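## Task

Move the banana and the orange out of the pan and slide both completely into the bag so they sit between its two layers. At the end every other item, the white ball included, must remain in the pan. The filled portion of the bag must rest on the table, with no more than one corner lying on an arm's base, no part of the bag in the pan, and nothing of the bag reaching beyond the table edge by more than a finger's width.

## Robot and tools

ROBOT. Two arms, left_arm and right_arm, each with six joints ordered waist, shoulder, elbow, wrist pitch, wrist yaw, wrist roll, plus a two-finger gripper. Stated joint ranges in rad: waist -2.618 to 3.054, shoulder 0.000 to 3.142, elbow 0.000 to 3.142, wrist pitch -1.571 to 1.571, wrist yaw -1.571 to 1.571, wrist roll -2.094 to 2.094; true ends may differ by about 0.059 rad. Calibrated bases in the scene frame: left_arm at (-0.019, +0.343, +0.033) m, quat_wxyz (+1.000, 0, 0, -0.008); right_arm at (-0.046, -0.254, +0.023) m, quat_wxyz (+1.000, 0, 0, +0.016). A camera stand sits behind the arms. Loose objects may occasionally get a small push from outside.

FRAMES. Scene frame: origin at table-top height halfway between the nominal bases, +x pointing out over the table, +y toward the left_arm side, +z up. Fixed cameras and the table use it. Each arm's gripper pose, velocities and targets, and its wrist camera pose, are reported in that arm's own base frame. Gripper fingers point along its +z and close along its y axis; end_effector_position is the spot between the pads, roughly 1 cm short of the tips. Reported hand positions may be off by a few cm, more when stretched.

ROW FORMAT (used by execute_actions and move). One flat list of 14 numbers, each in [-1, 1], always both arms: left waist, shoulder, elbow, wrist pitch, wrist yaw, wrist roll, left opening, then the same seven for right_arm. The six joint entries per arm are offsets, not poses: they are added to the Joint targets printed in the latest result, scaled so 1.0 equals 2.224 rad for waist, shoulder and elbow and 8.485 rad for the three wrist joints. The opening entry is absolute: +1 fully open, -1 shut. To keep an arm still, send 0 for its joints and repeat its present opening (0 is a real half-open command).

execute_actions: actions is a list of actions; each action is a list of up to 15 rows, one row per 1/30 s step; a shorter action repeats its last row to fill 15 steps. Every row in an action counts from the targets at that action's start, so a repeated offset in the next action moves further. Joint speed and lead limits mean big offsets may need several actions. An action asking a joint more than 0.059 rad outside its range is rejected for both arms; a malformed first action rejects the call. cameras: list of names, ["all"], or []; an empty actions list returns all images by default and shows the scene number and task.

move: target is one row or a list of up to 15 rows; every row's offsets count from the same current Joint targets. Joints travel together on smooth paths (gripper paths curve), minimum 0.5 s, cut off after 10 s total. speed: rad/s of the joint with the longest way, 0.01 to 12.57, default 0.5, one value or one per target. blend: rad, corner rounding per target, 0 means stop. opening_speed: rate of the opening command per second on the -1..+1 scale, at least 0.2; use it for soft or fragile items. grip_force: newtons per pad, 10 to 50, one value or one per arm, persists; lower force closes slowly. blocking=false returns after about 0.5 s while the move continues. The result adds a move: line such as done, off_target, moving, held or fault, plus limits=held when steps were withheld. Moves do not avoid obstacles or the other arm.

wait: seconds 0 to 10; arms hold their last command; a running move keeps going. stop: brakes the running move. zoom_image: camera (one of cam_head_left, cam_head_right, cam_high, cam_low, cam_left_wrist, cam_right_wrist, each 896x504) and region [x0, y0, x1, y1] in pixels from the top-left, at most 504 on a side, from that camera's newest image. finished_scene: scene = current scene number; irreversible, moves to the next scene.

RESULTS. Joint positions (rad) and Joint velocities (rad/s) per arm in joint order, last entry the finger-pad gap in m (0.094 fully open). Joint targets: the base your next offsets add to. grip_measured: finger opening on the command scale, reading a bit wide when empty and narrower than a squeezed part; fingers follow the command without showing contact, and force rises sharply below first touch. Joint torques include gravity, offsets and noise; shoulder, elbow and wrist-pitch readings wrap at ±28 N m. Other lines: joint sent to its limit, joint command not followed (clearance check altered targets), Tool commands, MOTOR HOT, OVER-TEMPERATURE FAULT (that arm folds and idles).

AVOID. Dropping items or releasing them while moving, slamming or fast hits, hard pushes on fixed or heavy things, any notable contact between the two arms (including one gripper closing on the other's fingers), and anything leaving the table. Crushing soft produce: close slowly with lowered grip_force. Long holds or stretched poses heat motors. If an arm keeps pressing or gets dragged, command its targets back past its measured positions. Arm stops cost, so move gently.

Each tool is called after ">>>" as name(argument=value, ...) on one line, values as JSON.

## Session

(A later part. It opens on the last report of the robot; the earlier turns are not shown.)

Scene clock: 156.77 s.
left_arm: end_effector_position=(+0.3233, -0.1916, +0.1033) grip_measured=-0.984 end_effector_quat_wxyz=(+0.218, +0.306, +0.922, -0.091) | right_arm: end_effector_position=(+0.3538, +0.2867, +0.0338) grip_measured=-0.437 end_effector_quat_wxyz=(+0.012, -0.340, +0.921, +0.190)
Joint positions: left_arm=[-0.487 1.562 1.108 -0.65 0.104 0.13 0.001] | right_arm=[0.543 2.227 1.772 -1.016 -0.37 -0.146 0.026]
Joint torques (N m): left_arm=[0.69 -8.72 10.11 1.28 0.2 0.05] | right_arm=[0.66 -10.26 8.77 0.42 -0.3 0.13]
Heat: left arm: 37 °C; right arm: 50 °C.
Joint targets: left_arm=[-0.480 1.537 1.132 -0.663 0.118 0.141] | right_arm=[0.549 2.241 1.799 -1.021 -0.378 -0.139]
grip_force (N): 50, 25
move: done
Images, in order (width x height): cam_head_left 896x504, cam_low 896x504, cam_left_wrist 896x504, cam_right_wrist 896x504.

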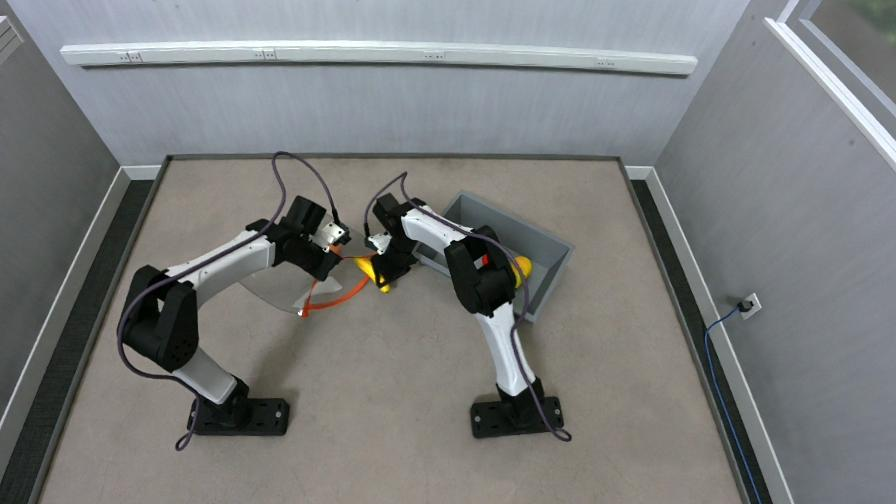

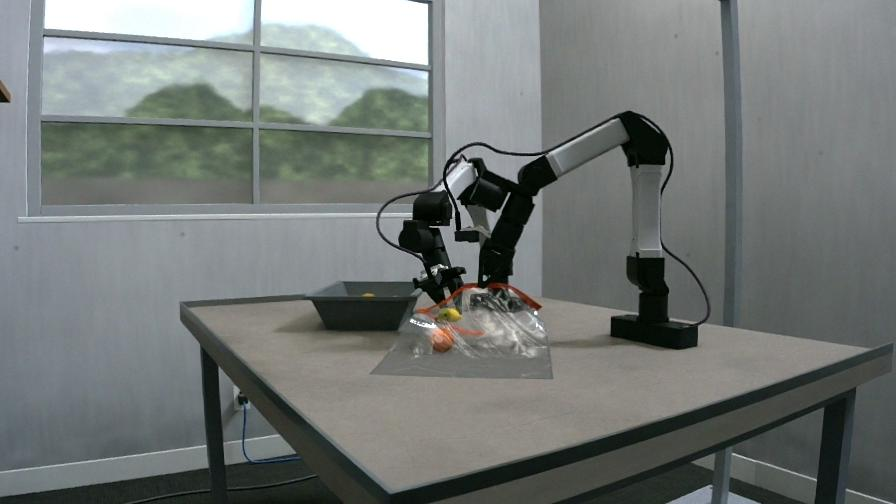

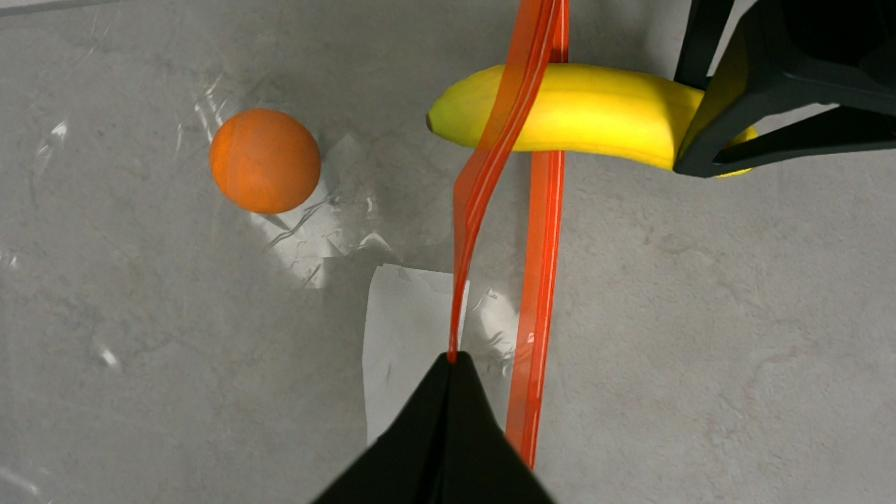

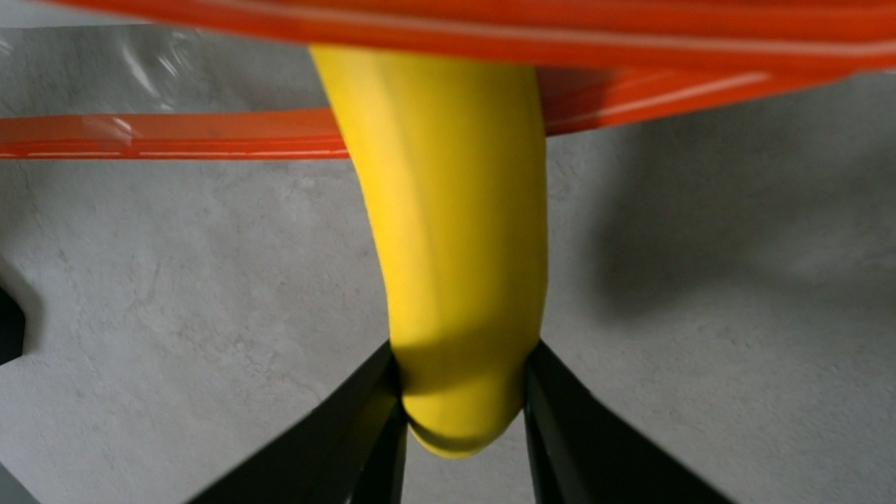

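>>> move(target=[0,0,0,0,0,0,-1,0.0135,0.1039,0.1731,-0.0176,-0.0006,0.0031,-0.7], speed=0.2, cameras=["cam_low","cam_head_left","cam_left_wrist","cam_right_wrist","cam_high"])

>>> zoom_image(camera="cam_low", region=[350, 200, 600, 400])

>>> zoom_image(camera="cam_head_left", region=[220, 180, 420, 350])

>>> zoom_image(camera="cam_high", region=[360, 70, 560, 240])

Scene clock: 159.70 s.
left_arm: end_effector_position=(+0.3233, -0.1916, +0.1033) grip_measured=-0.984 end_effector_quat_wxyz=(+0.218, +0.306, +0.922, -0.091) | right_arm: end_effector_position=(+0.3871, +0.3241, +0.0306) grip_measured=-0.437 end_effector_quat_wxyz=(+0.009, -0.342, +0.920, +0.191)
Joint positions: left_arm=[-0.487 1.562 1.108 -0.65 0.104 0.13 0.001] | right_arm=[0.572 2.456 2.157 -1.166 -0.371 -0.119 0.026]
Joint torques (N m): left_arm=[0.73 -8.69 10.14 1.28 0.22 0.05] | right_arm=[0.73 -11.69 8.92 0.44 -0.34 0.1]
Heat: left arm: 37 °C; right arm: 50 °C.
Joint targets: left_arm=[-0.480 1.537 1.132 -0.663 0.118 0.141] | right_arm=[0.579 2.472 2.184 -1.170 -0.383 -0.112]
grip_force (N): 50, 25
move: done
Images, in order (width x height): cam_head_left 896x504, cam_high 896x504, cam_low 896x504, cam_left_wrist 896x504, cam_right_wrist 896x504.

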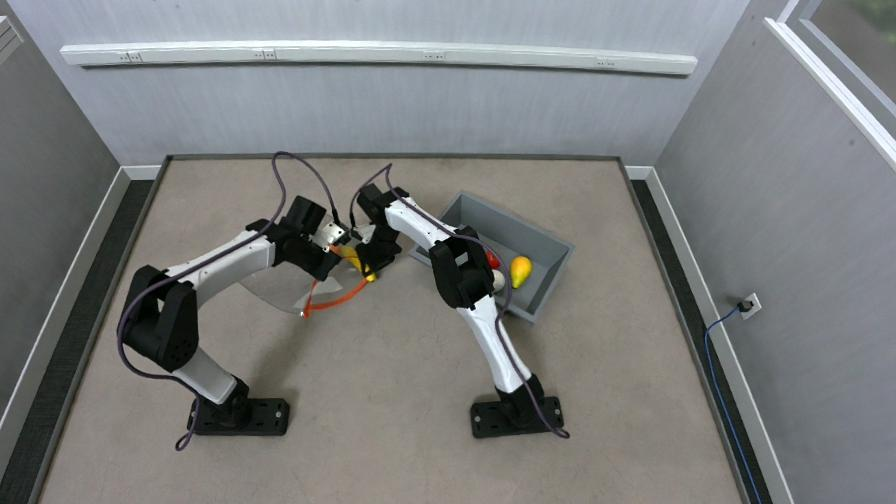

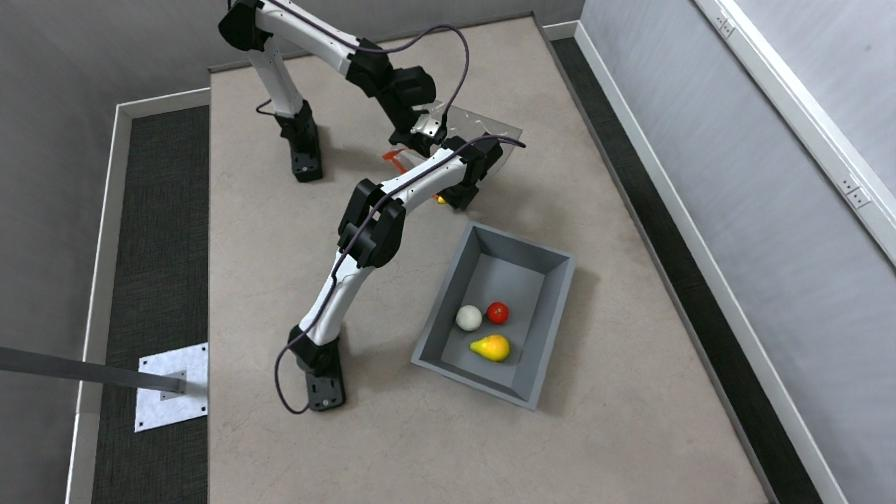

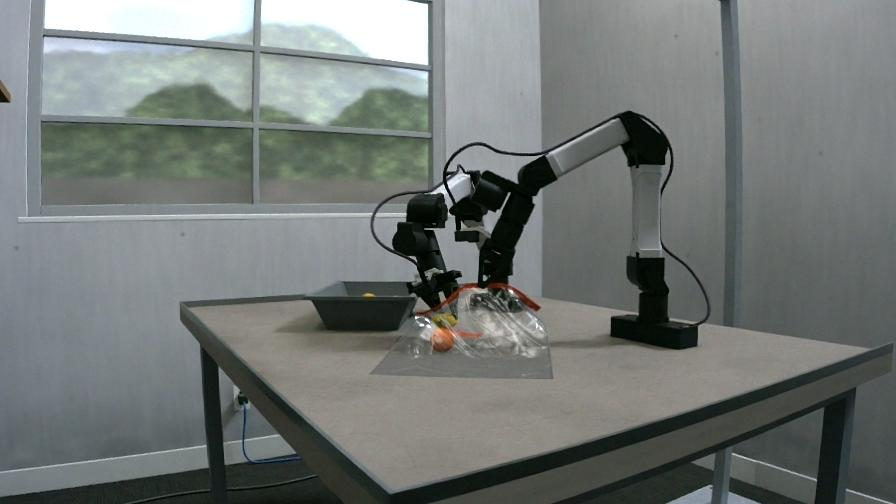

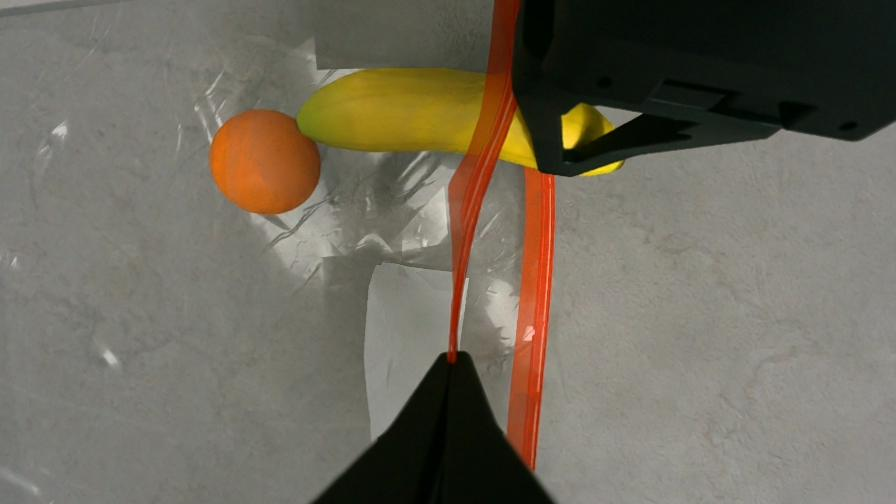

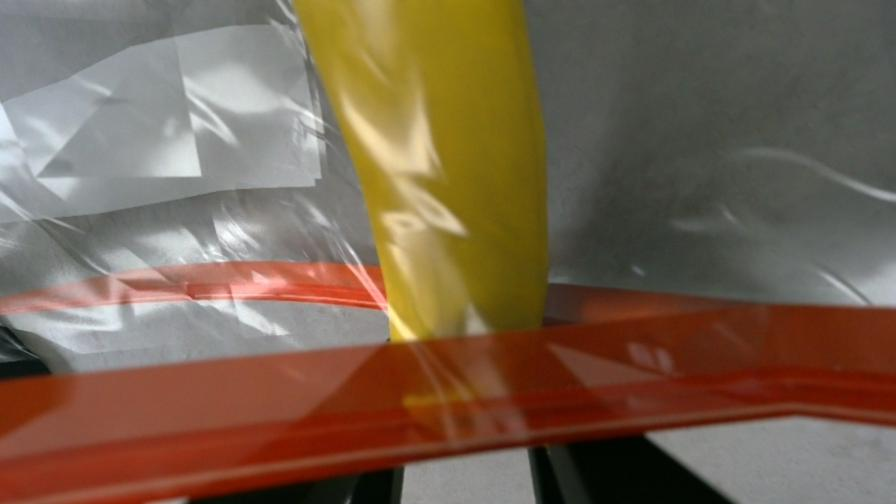

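Scaled by 2.016 from the camera's 896x504 image, which has a finer 1280x720 frame.

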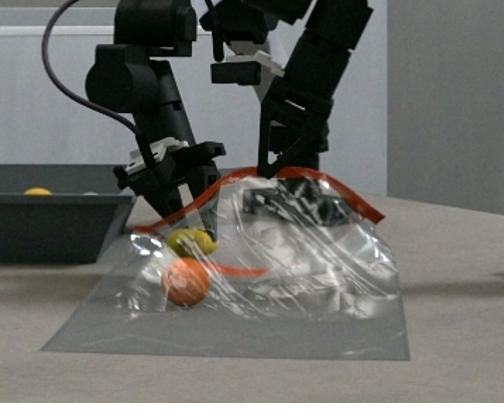

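Scaled by 2.520 from the camera's 896x504 image, which has a finer 1280x720 frame.

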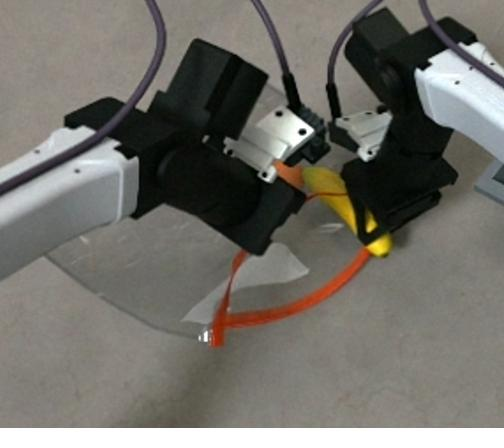

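Scaled by 2.520 from the camera's 896x504 image, which has a finer 1280x720 frame.

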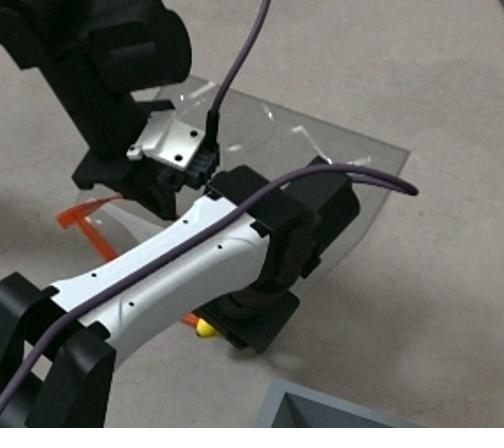

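>>> move(target=[[0,0,0,0,0,0,-1,0,0.0052,-0.0413,0.0077,0,0,-0.7],[0,0,0,0,0,0,-1,0,0.0052,-0.0413,0.0077,0,0,-0.1]], speed=0.1, opening_speed=0.3, cameras=["cam_low","cam_head_left","cam_left_wrist","cam_right_wrist"])

>>> zoom_image(camera="cam_low", region=[350, 200, 600, 400])

>>> zoom_image(camera="cam_head_left", region=[220, 180, 420, 350])

Scene clock: 163.80 s.
left_arm: end_effector_position=(+0.3233, -0.1916, +0.1033) grip_measured=-0.984 end_effector_quat_wxyz=(+0.218, +0.306, +0.922, -0.091) | right_arm: end_effector_position=(+0.3824, +0.3220, +0.0105) grip_measured=-0.101 end_effector_quat_wxyz=(-0.002, -0.340, +0.921, +0.190)
Joint positions: left_arm=[-0.487 1.562 1.108 -0.65 0.104 0.13 0.001] | right_arm=[0.572 2.466 2.096 -1.117 -0.374 -0.119 0.042]
Joint torques (N m): left_arm=[0.69 -8.7 10.13 1.29 0.21 0.06] | right_arm=[0.68 -11.54 5.91 0.57 -0.31 0.1]
Heat: left arm: 37 °C; right arm: 51 °C.
Joint targets: left_arm=[-0.480 1.537 1.132 -0.663 0.118 0.141] | right_arm=[0.579 2.484 2.092 -1.104 -0.383 -0.112]
grip_force (N): 50, 25
move: done
Images, in order (width x height): cam_head_left 896x504, cam_low 896x504, cam_left_wrist 896x504, cam_right_wrist 896x504.

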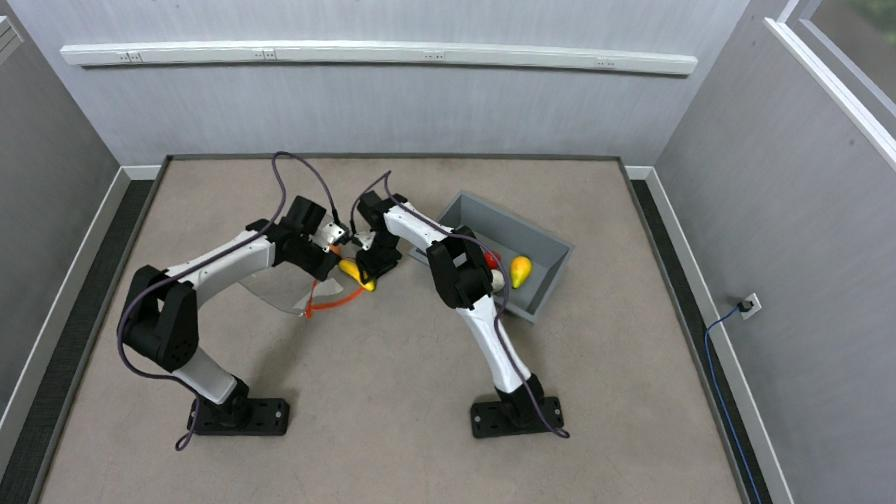

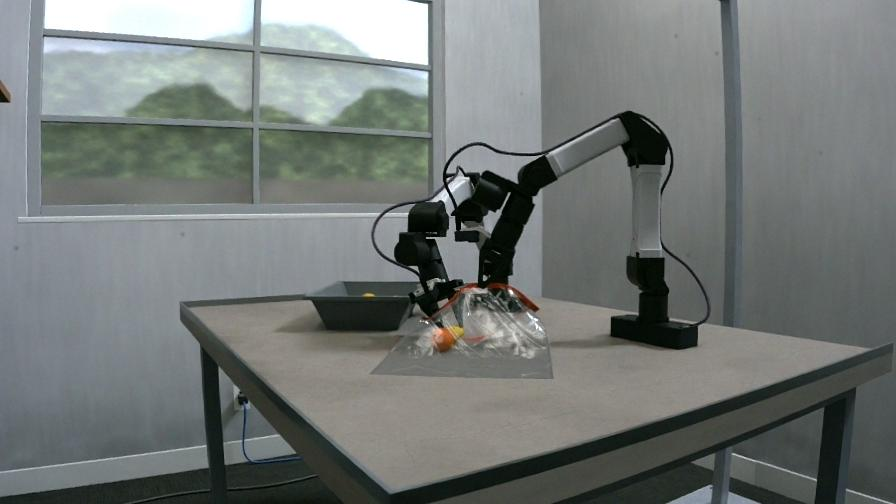

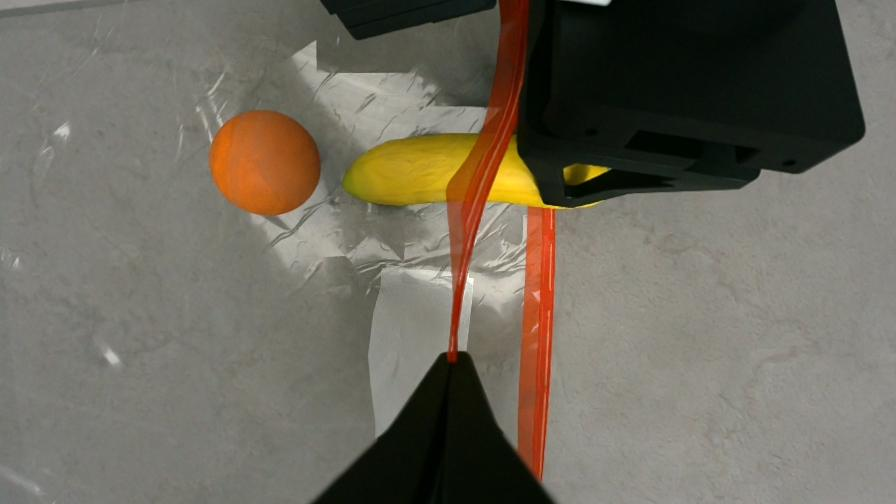

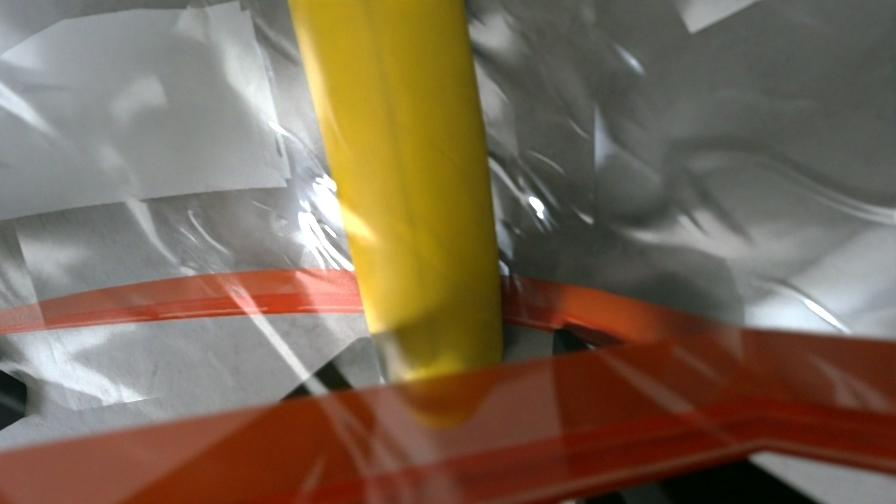

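Scaled by 2.016 from the camera's 896x504 image, which has a finer 1280x720 frame.

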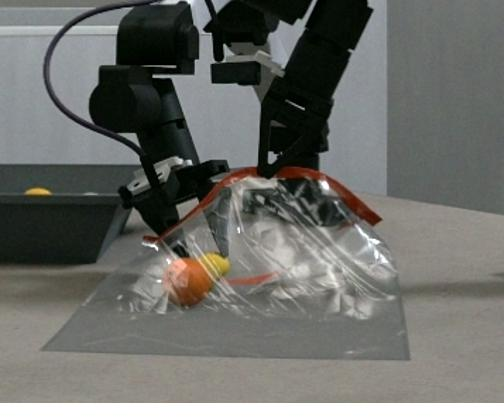

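Scaled by 2.520 from the camera's 896x504 image, which has a finer 1280x720 frame.

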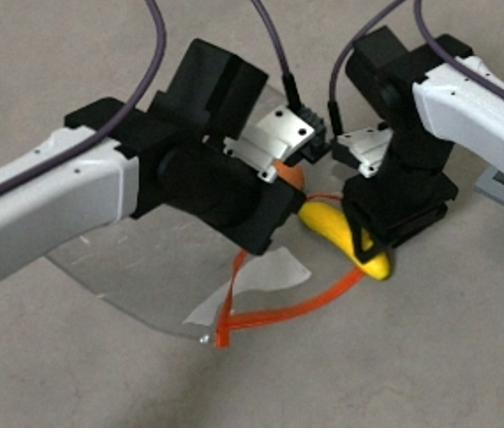

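>>> move(target=[[0,0,0,0,0,0,-1,-0.0108,-0.1277,-0.1538,0.0152,0,-0.0031,-0.1],[0,0,0,0,0,0,-1,-0.0379,-0.2806,-0.2014,-0.0181,0,-0.0092,-0.1],[0,0,0,0,0,0,-1,-0.0175,-0.4263,-0.4083,0.0678,0.0098,0.0014,-0.1],[0,0,0,0,0,0,-1,0,-0.4523,-0.7118,0.1953,0.0157,0.0132,0.1]], speed=[0.25,0.35,0.5,0.6], blend=[0.03,0.06,0.1,0], cameras=["all"])

>>> zoom_image(camera="cam_low", region=[350, 200, 600, 400])

>>> zoom_image(camera="cam_head_left", region=[220, 180, 420, 350])

>>> zoom_image(camera="cam_high", region=[360, 70, 560, 240])

Scene clock: 172.53 s.
left_arm: end_effector_position=(+0.3233, -0.1916, +0.1033) grip_measured=-0.984 end_effector_quat_wxyz=(+0.218, +0.306, +0.922, -0.091) | right_arm: end_effector_position=(+0.3150, +0.2557, +0.0947) grip_measured=+0.099 end_effector_quat_wxyz=(+0.469, -0.306, +0.790, +0.250)
Joint positions: left_arm=[-0.487 1.562 1.108 -0.65 0.104 0.13 0.001] | right_arm=[0.572 1.509 0.511 0.531 -0.259 -0.008 0.052]
Joint torques (N m): left_arm=[0.7 -8.66 10.11 1.28 0.22 0.05] | right_arm=[0.76 -8.13 5.91 2.06 0 0.11]
Heat: left arm: 36 °C; right arm: 51 °C.
Joint targets: left_arm=[-0.480 1.537 1.132 -0.663 0.118 0.141] | right_arm=[0.579 1.478 0.509 0.553 -0.249 0.000]
grip_force (N): 50, 25
move: done

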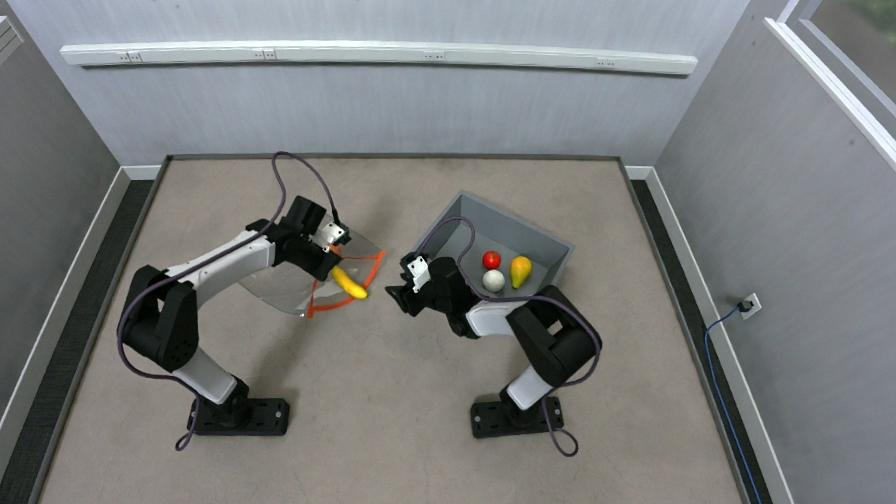

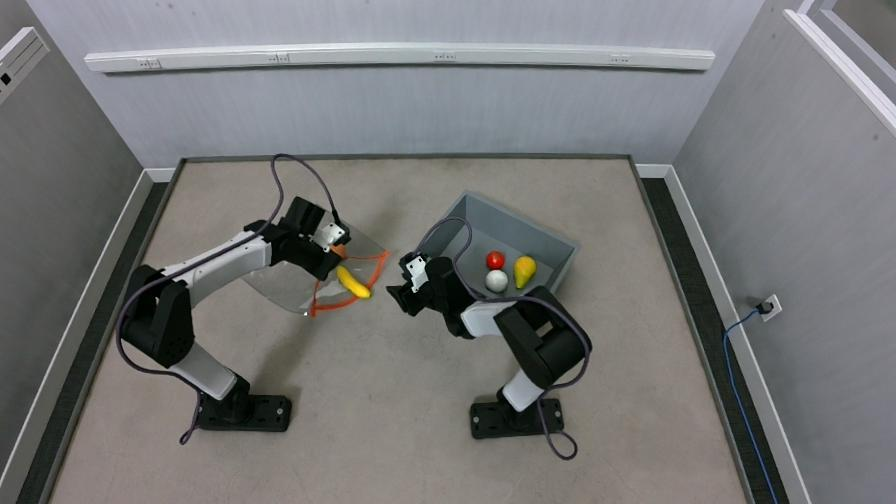

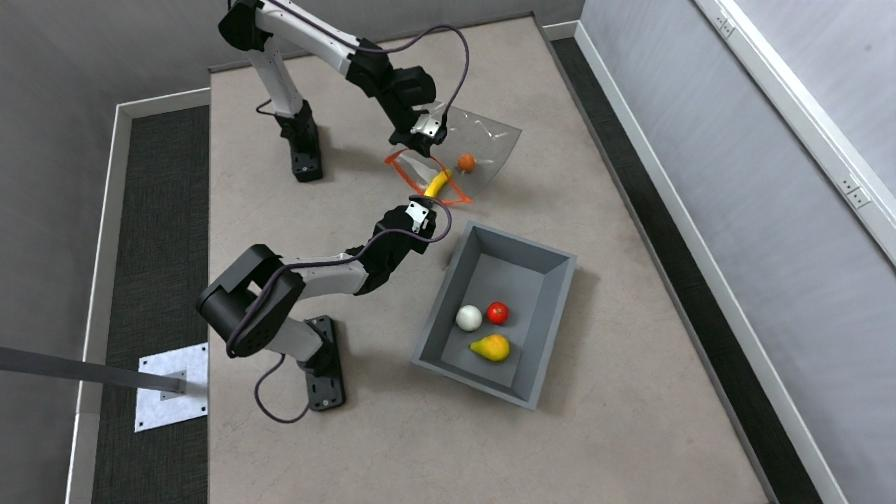

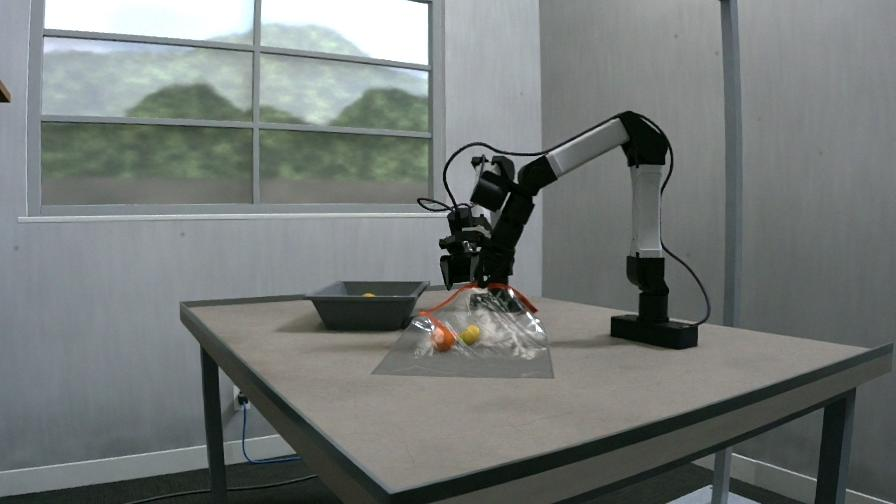

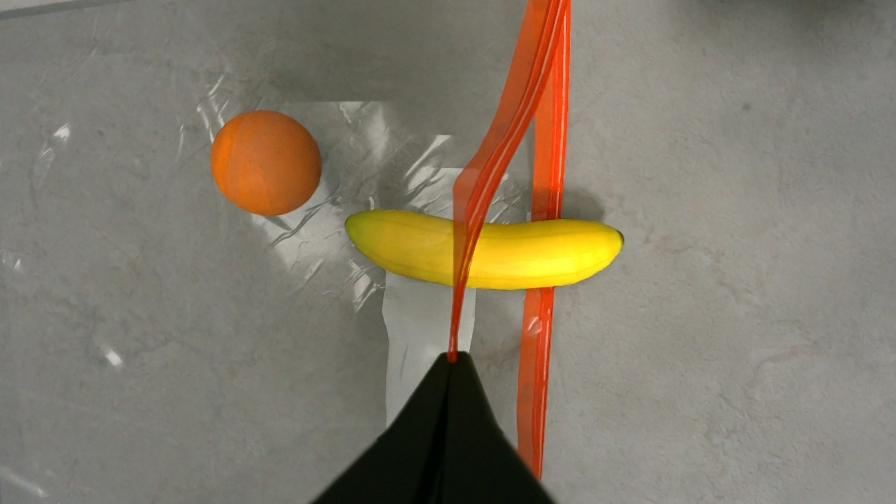

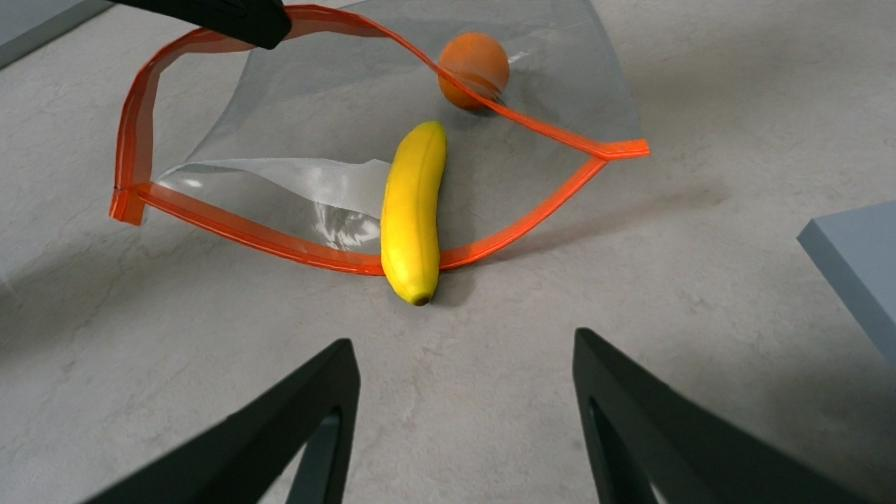

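Scaled by 2.016 from the camera's 896x504 image, which has a finer 1280x720 frame.

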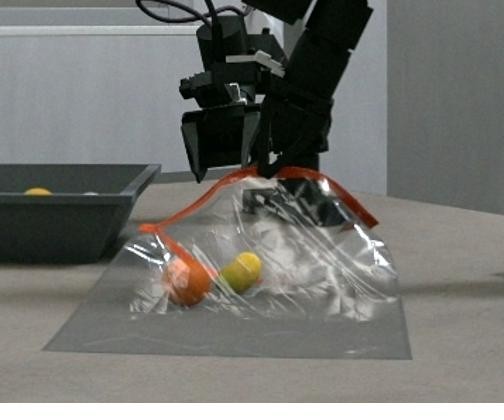

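Scaled by 2.520 from the camera's 896x504 image, which has a finer 1280x720 frame.

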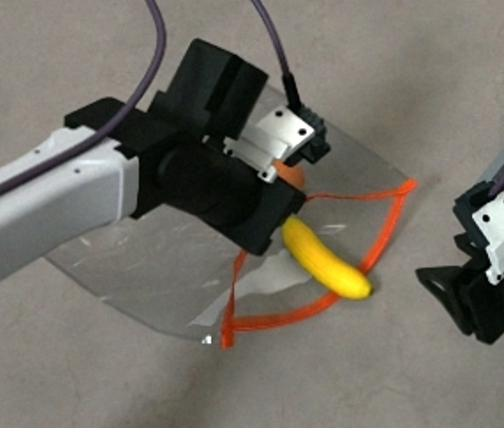

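Scaled by 2.520 from the camera's 896x504 image, which has a finer 1280x720 frame.

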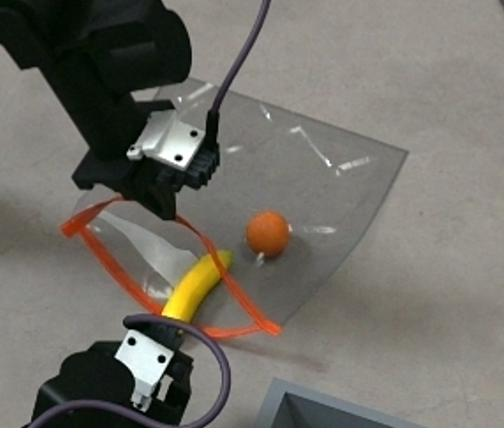

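>>> move(target=[[0,0,0,0,0,0,-1,0.0886,0.1290,-0.0153,0.0346,0.0293,0,0.1],[0,0,0,0,0,0,-1,0.0886,0.2302,0.1030,0.0332,0.0293,0,0.1]], speed=0.4, blend=[0.05,0], cameras=["cam_low","cam_head_left","cam_left_wrist","cam_right_wrist"])

>>> zoom_image(camera="cam_head_left", region=[220, 180, 420, 350])

Scene clock: 175.43 s.
left_arm: end_effector_position=(+0.3233, -0.1916, +0.1033) grip_measured=-0.984 end_effector_quat_wxyz=(+0.218, +0.306, +0.922, -0.091) | right_arm: end_effector_position=(+0.3437, +0.3359, +0.0347) grip_measured=+0.099 end_effector_quat_wxyz=(+0.494, -0.323, +0.781, +0.203)
Joint positions: left_arm=[-0.487 1.562 1.108 -0.65 0.104 0.13 0.001] | right_arm=[0.77 1.978 0.717 0.817 -0.011 -0.007 0.052]
Joint torques (N m): left_arm=[0.72 -8.68 10.11 1.28 0.21 0.06] | right_arm=[0.66 -7.32 6.9 2.04 0.05 0.11]
Heat: left arm: 36 °C; right arm: 50 °C.
Joint targets: left_arm=[-0.480 1.537 1.132 -0.663 0.118 0.141] | right_arm=[0.776 1.990 0.738 0.834 -0.001 0.000]
grip_force (N): 50, 25
move: done
Images, in order (width x height): cam_head_left 896x504, cam_low 896x504, cam_left_wrist 896x504, cam_right_wrist 896x504.

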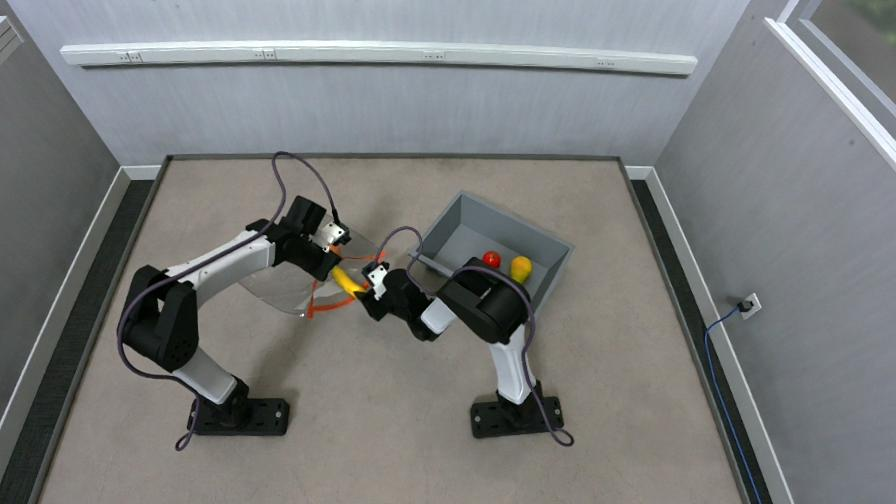

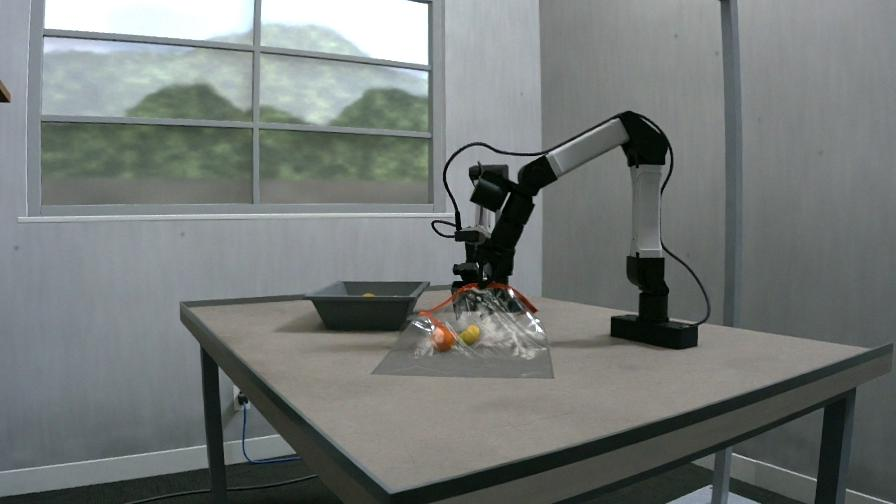

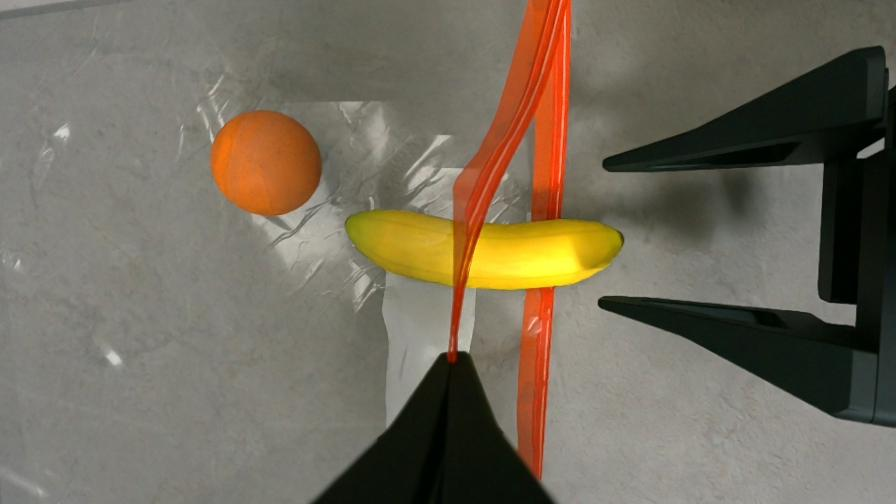

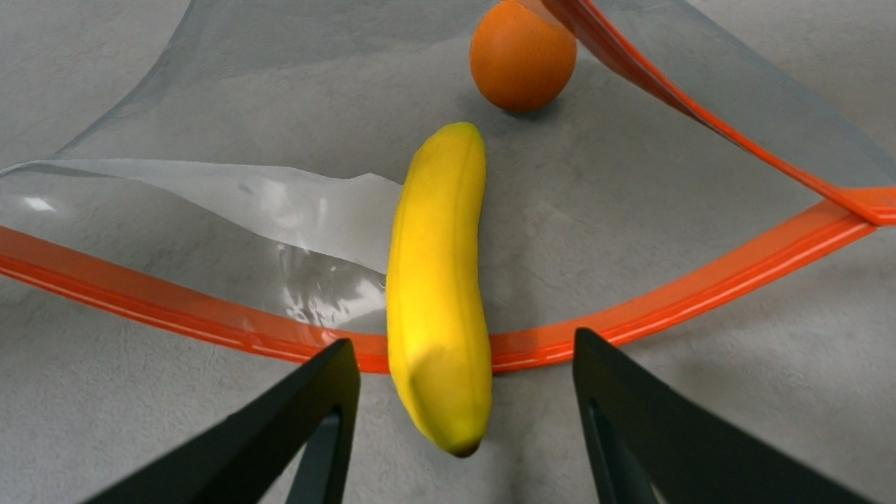

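Scaled by 2.520 from the camera's 896x504 image, which has a finer 1280x720 frame.

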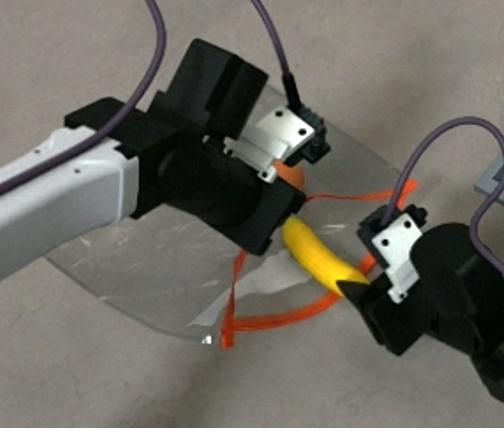

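>>> move(target=[[0,0,0,0,0,0,-1,0,0.0638,0.0346,0.0084,0,0,0.1]], speed=0.15, cameras=["cam_low","cam_left_wrist","cam_right_wrist"])

Scene clock: 177.30 s.
left_arm: end_effector_position=(+0.3233, -0.1916, +0.1033) grip_measured=-0.984 end_effector_quat_wxyz=(+0.218, +0.306, +0.922, -0.091) | right_arm: end_effector_position=(+0.3574, +0.3491, +0.0095) grip_measured=+0.099 end_effector_quat_wxyz=(+0.495, -0.323, +0.781, +0.203)
Joint positions: left_arm=[-0.487 1.562 1.108 -0.65 0.104 0.13 0.001] | right_arm=[0.77 2.12 0.794 0.883 -0.011 -0.007 0.052]
Joint torques (N m): left_arm=[0.7 -8.73 10.07 1.28 0.21 0.05] | right_arm=[0.66 -8.1 6.61 2.07 0.07 0.11]
Heat: left arm: 36 °C; right arm: 50 °C.
Joint targets: left_arm=[-0.480 1.537 1.132 -0.663 0.118 0.141] | right_arm=[0.776 2.132 0.816 0.906 -0.001 0.000]
grip_force (N): 50, 25
move: done
Images, in order (width x height): cam_low 896x504, cam_left_wrist 896x504, cam_right_wrist 896x504.

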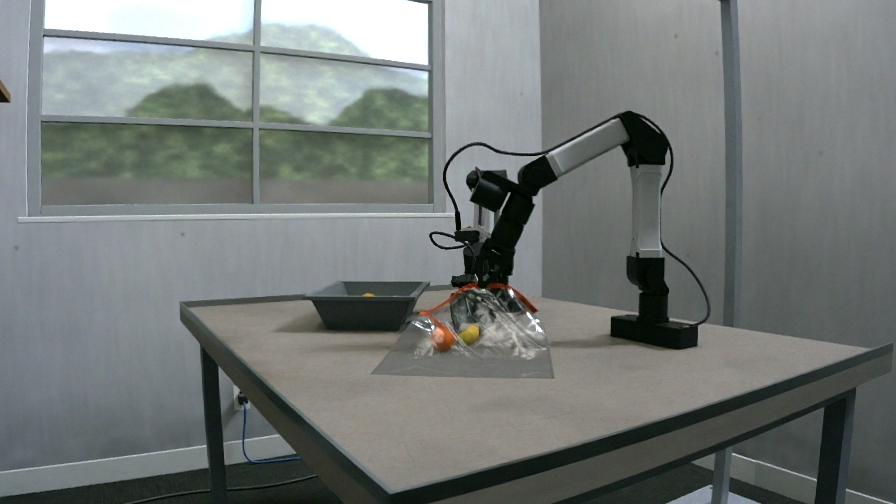

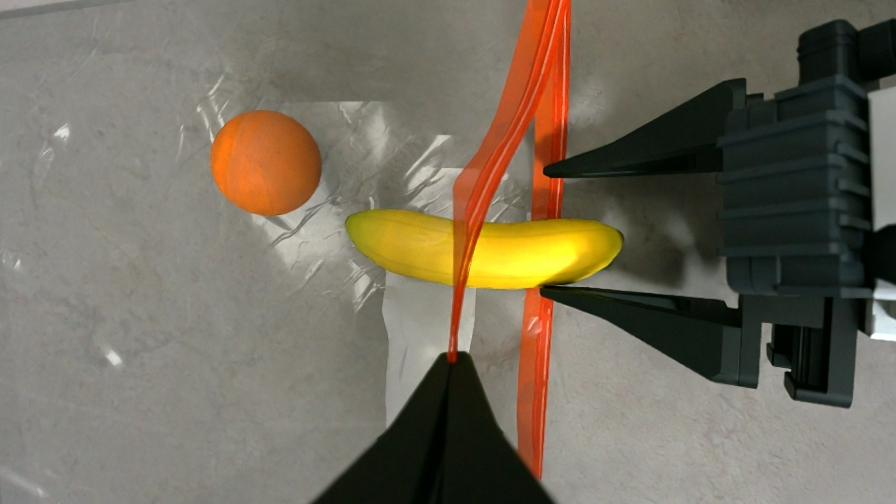

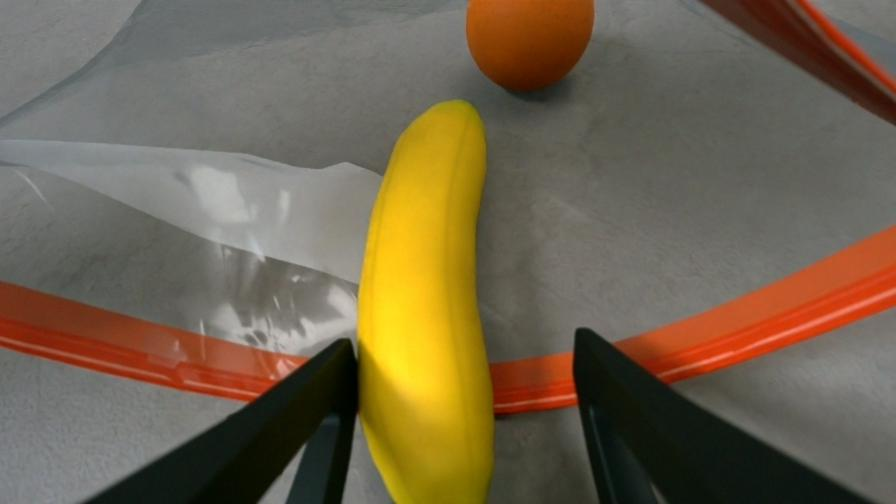

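>>> move(target=[[0,0,0,0,0,0,-1,0.0090,0,0,0,0,0,0.1],[0,0,0,0,0,0,-1,0.0091,0,0,0,0,0,-0.8]], speed=0.15, opening_speed=0.5, cameras=["cam_low","cam_left_wrist","cam_right_wrist"])

Scene clock: 181.53 s.
left_arm: end_effector_position=(+0.3233, -0.1916, +0.1033) grip_measured=-0.984 end_effector_quat_wxyz=(+0.218, +0.306, +0.922, -0.091) | right_arm: end_effector_position=(+0.3504, +0.3564, +0.0099) grip_measured=-0.449 end_effector_quat_wxyz=(+0.494, -0.330, +0.777, +0.208)
Joint positions: left_arm=[-0.487 1.562 1.108 -0.65 0.104 0.13 0.001] | right_arm=[0.791 2.12 0.794 0.885 -0.01 -0.007 0.026]
Joint torques (N m): left_arm=[0.72 -8.7 10.15 1.27 0.21 0.06] | right_arm=[0.61 -8.12 6.6 2.08 0.05 0.11]
Heat: left arm: 36 °C; right arm: 49 °C.
Joint targets: left_arm=[-0.480 1.537 1.132 -0.663 0.118 0.141] | right_arm=[0.796 2.132 0.816 0.906 -0.001 0.000]
grip_force (N): 50, 25
move: done
Images, in order (width x height): cam_low 896x504, cam_left_wrist 896x504, cam_right_wrist 896x504.

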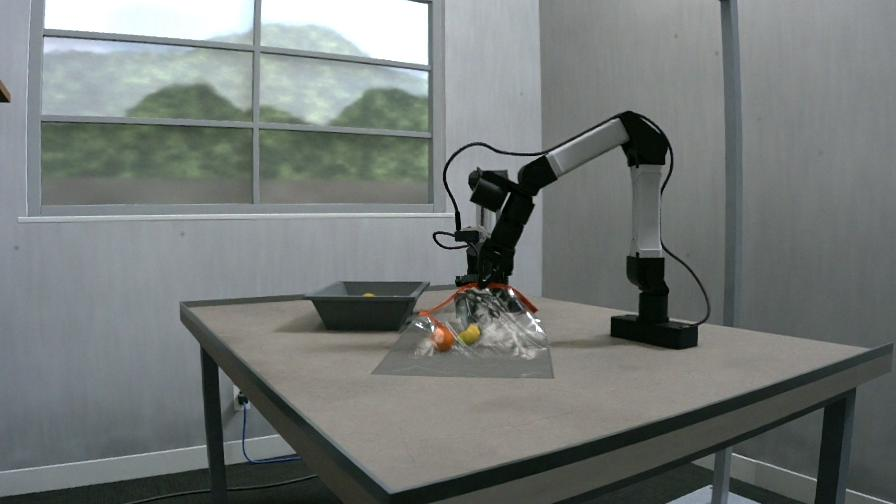

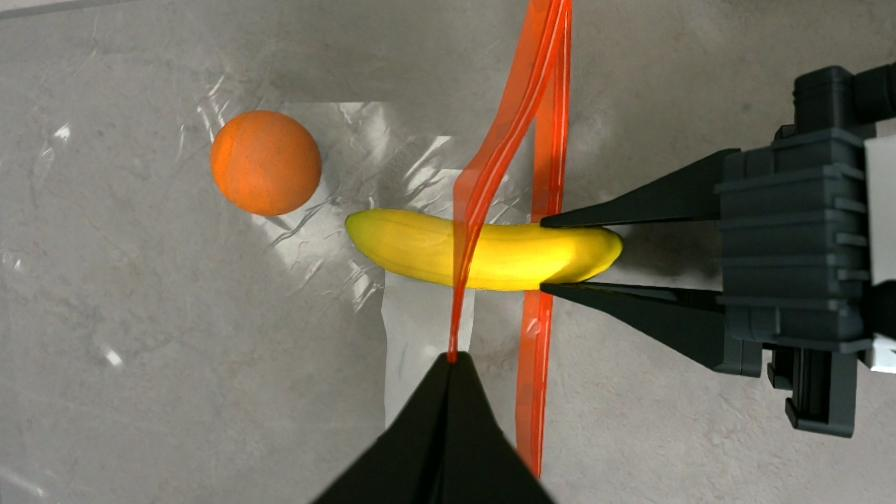

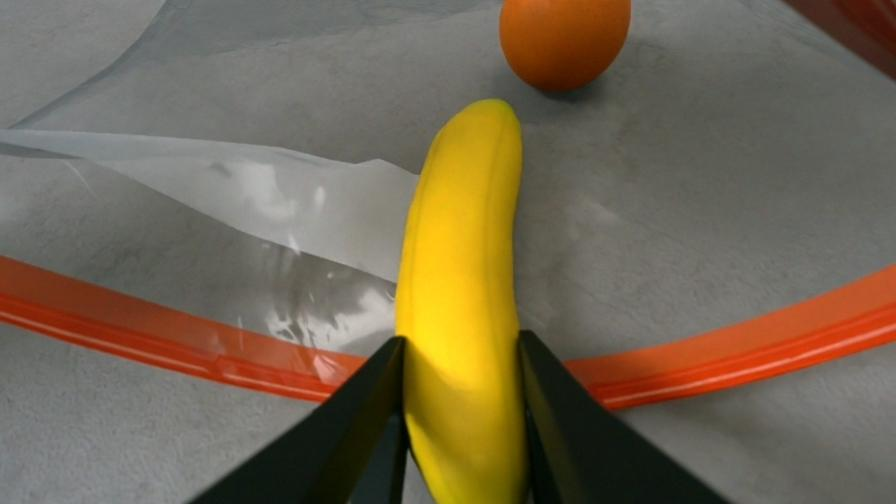

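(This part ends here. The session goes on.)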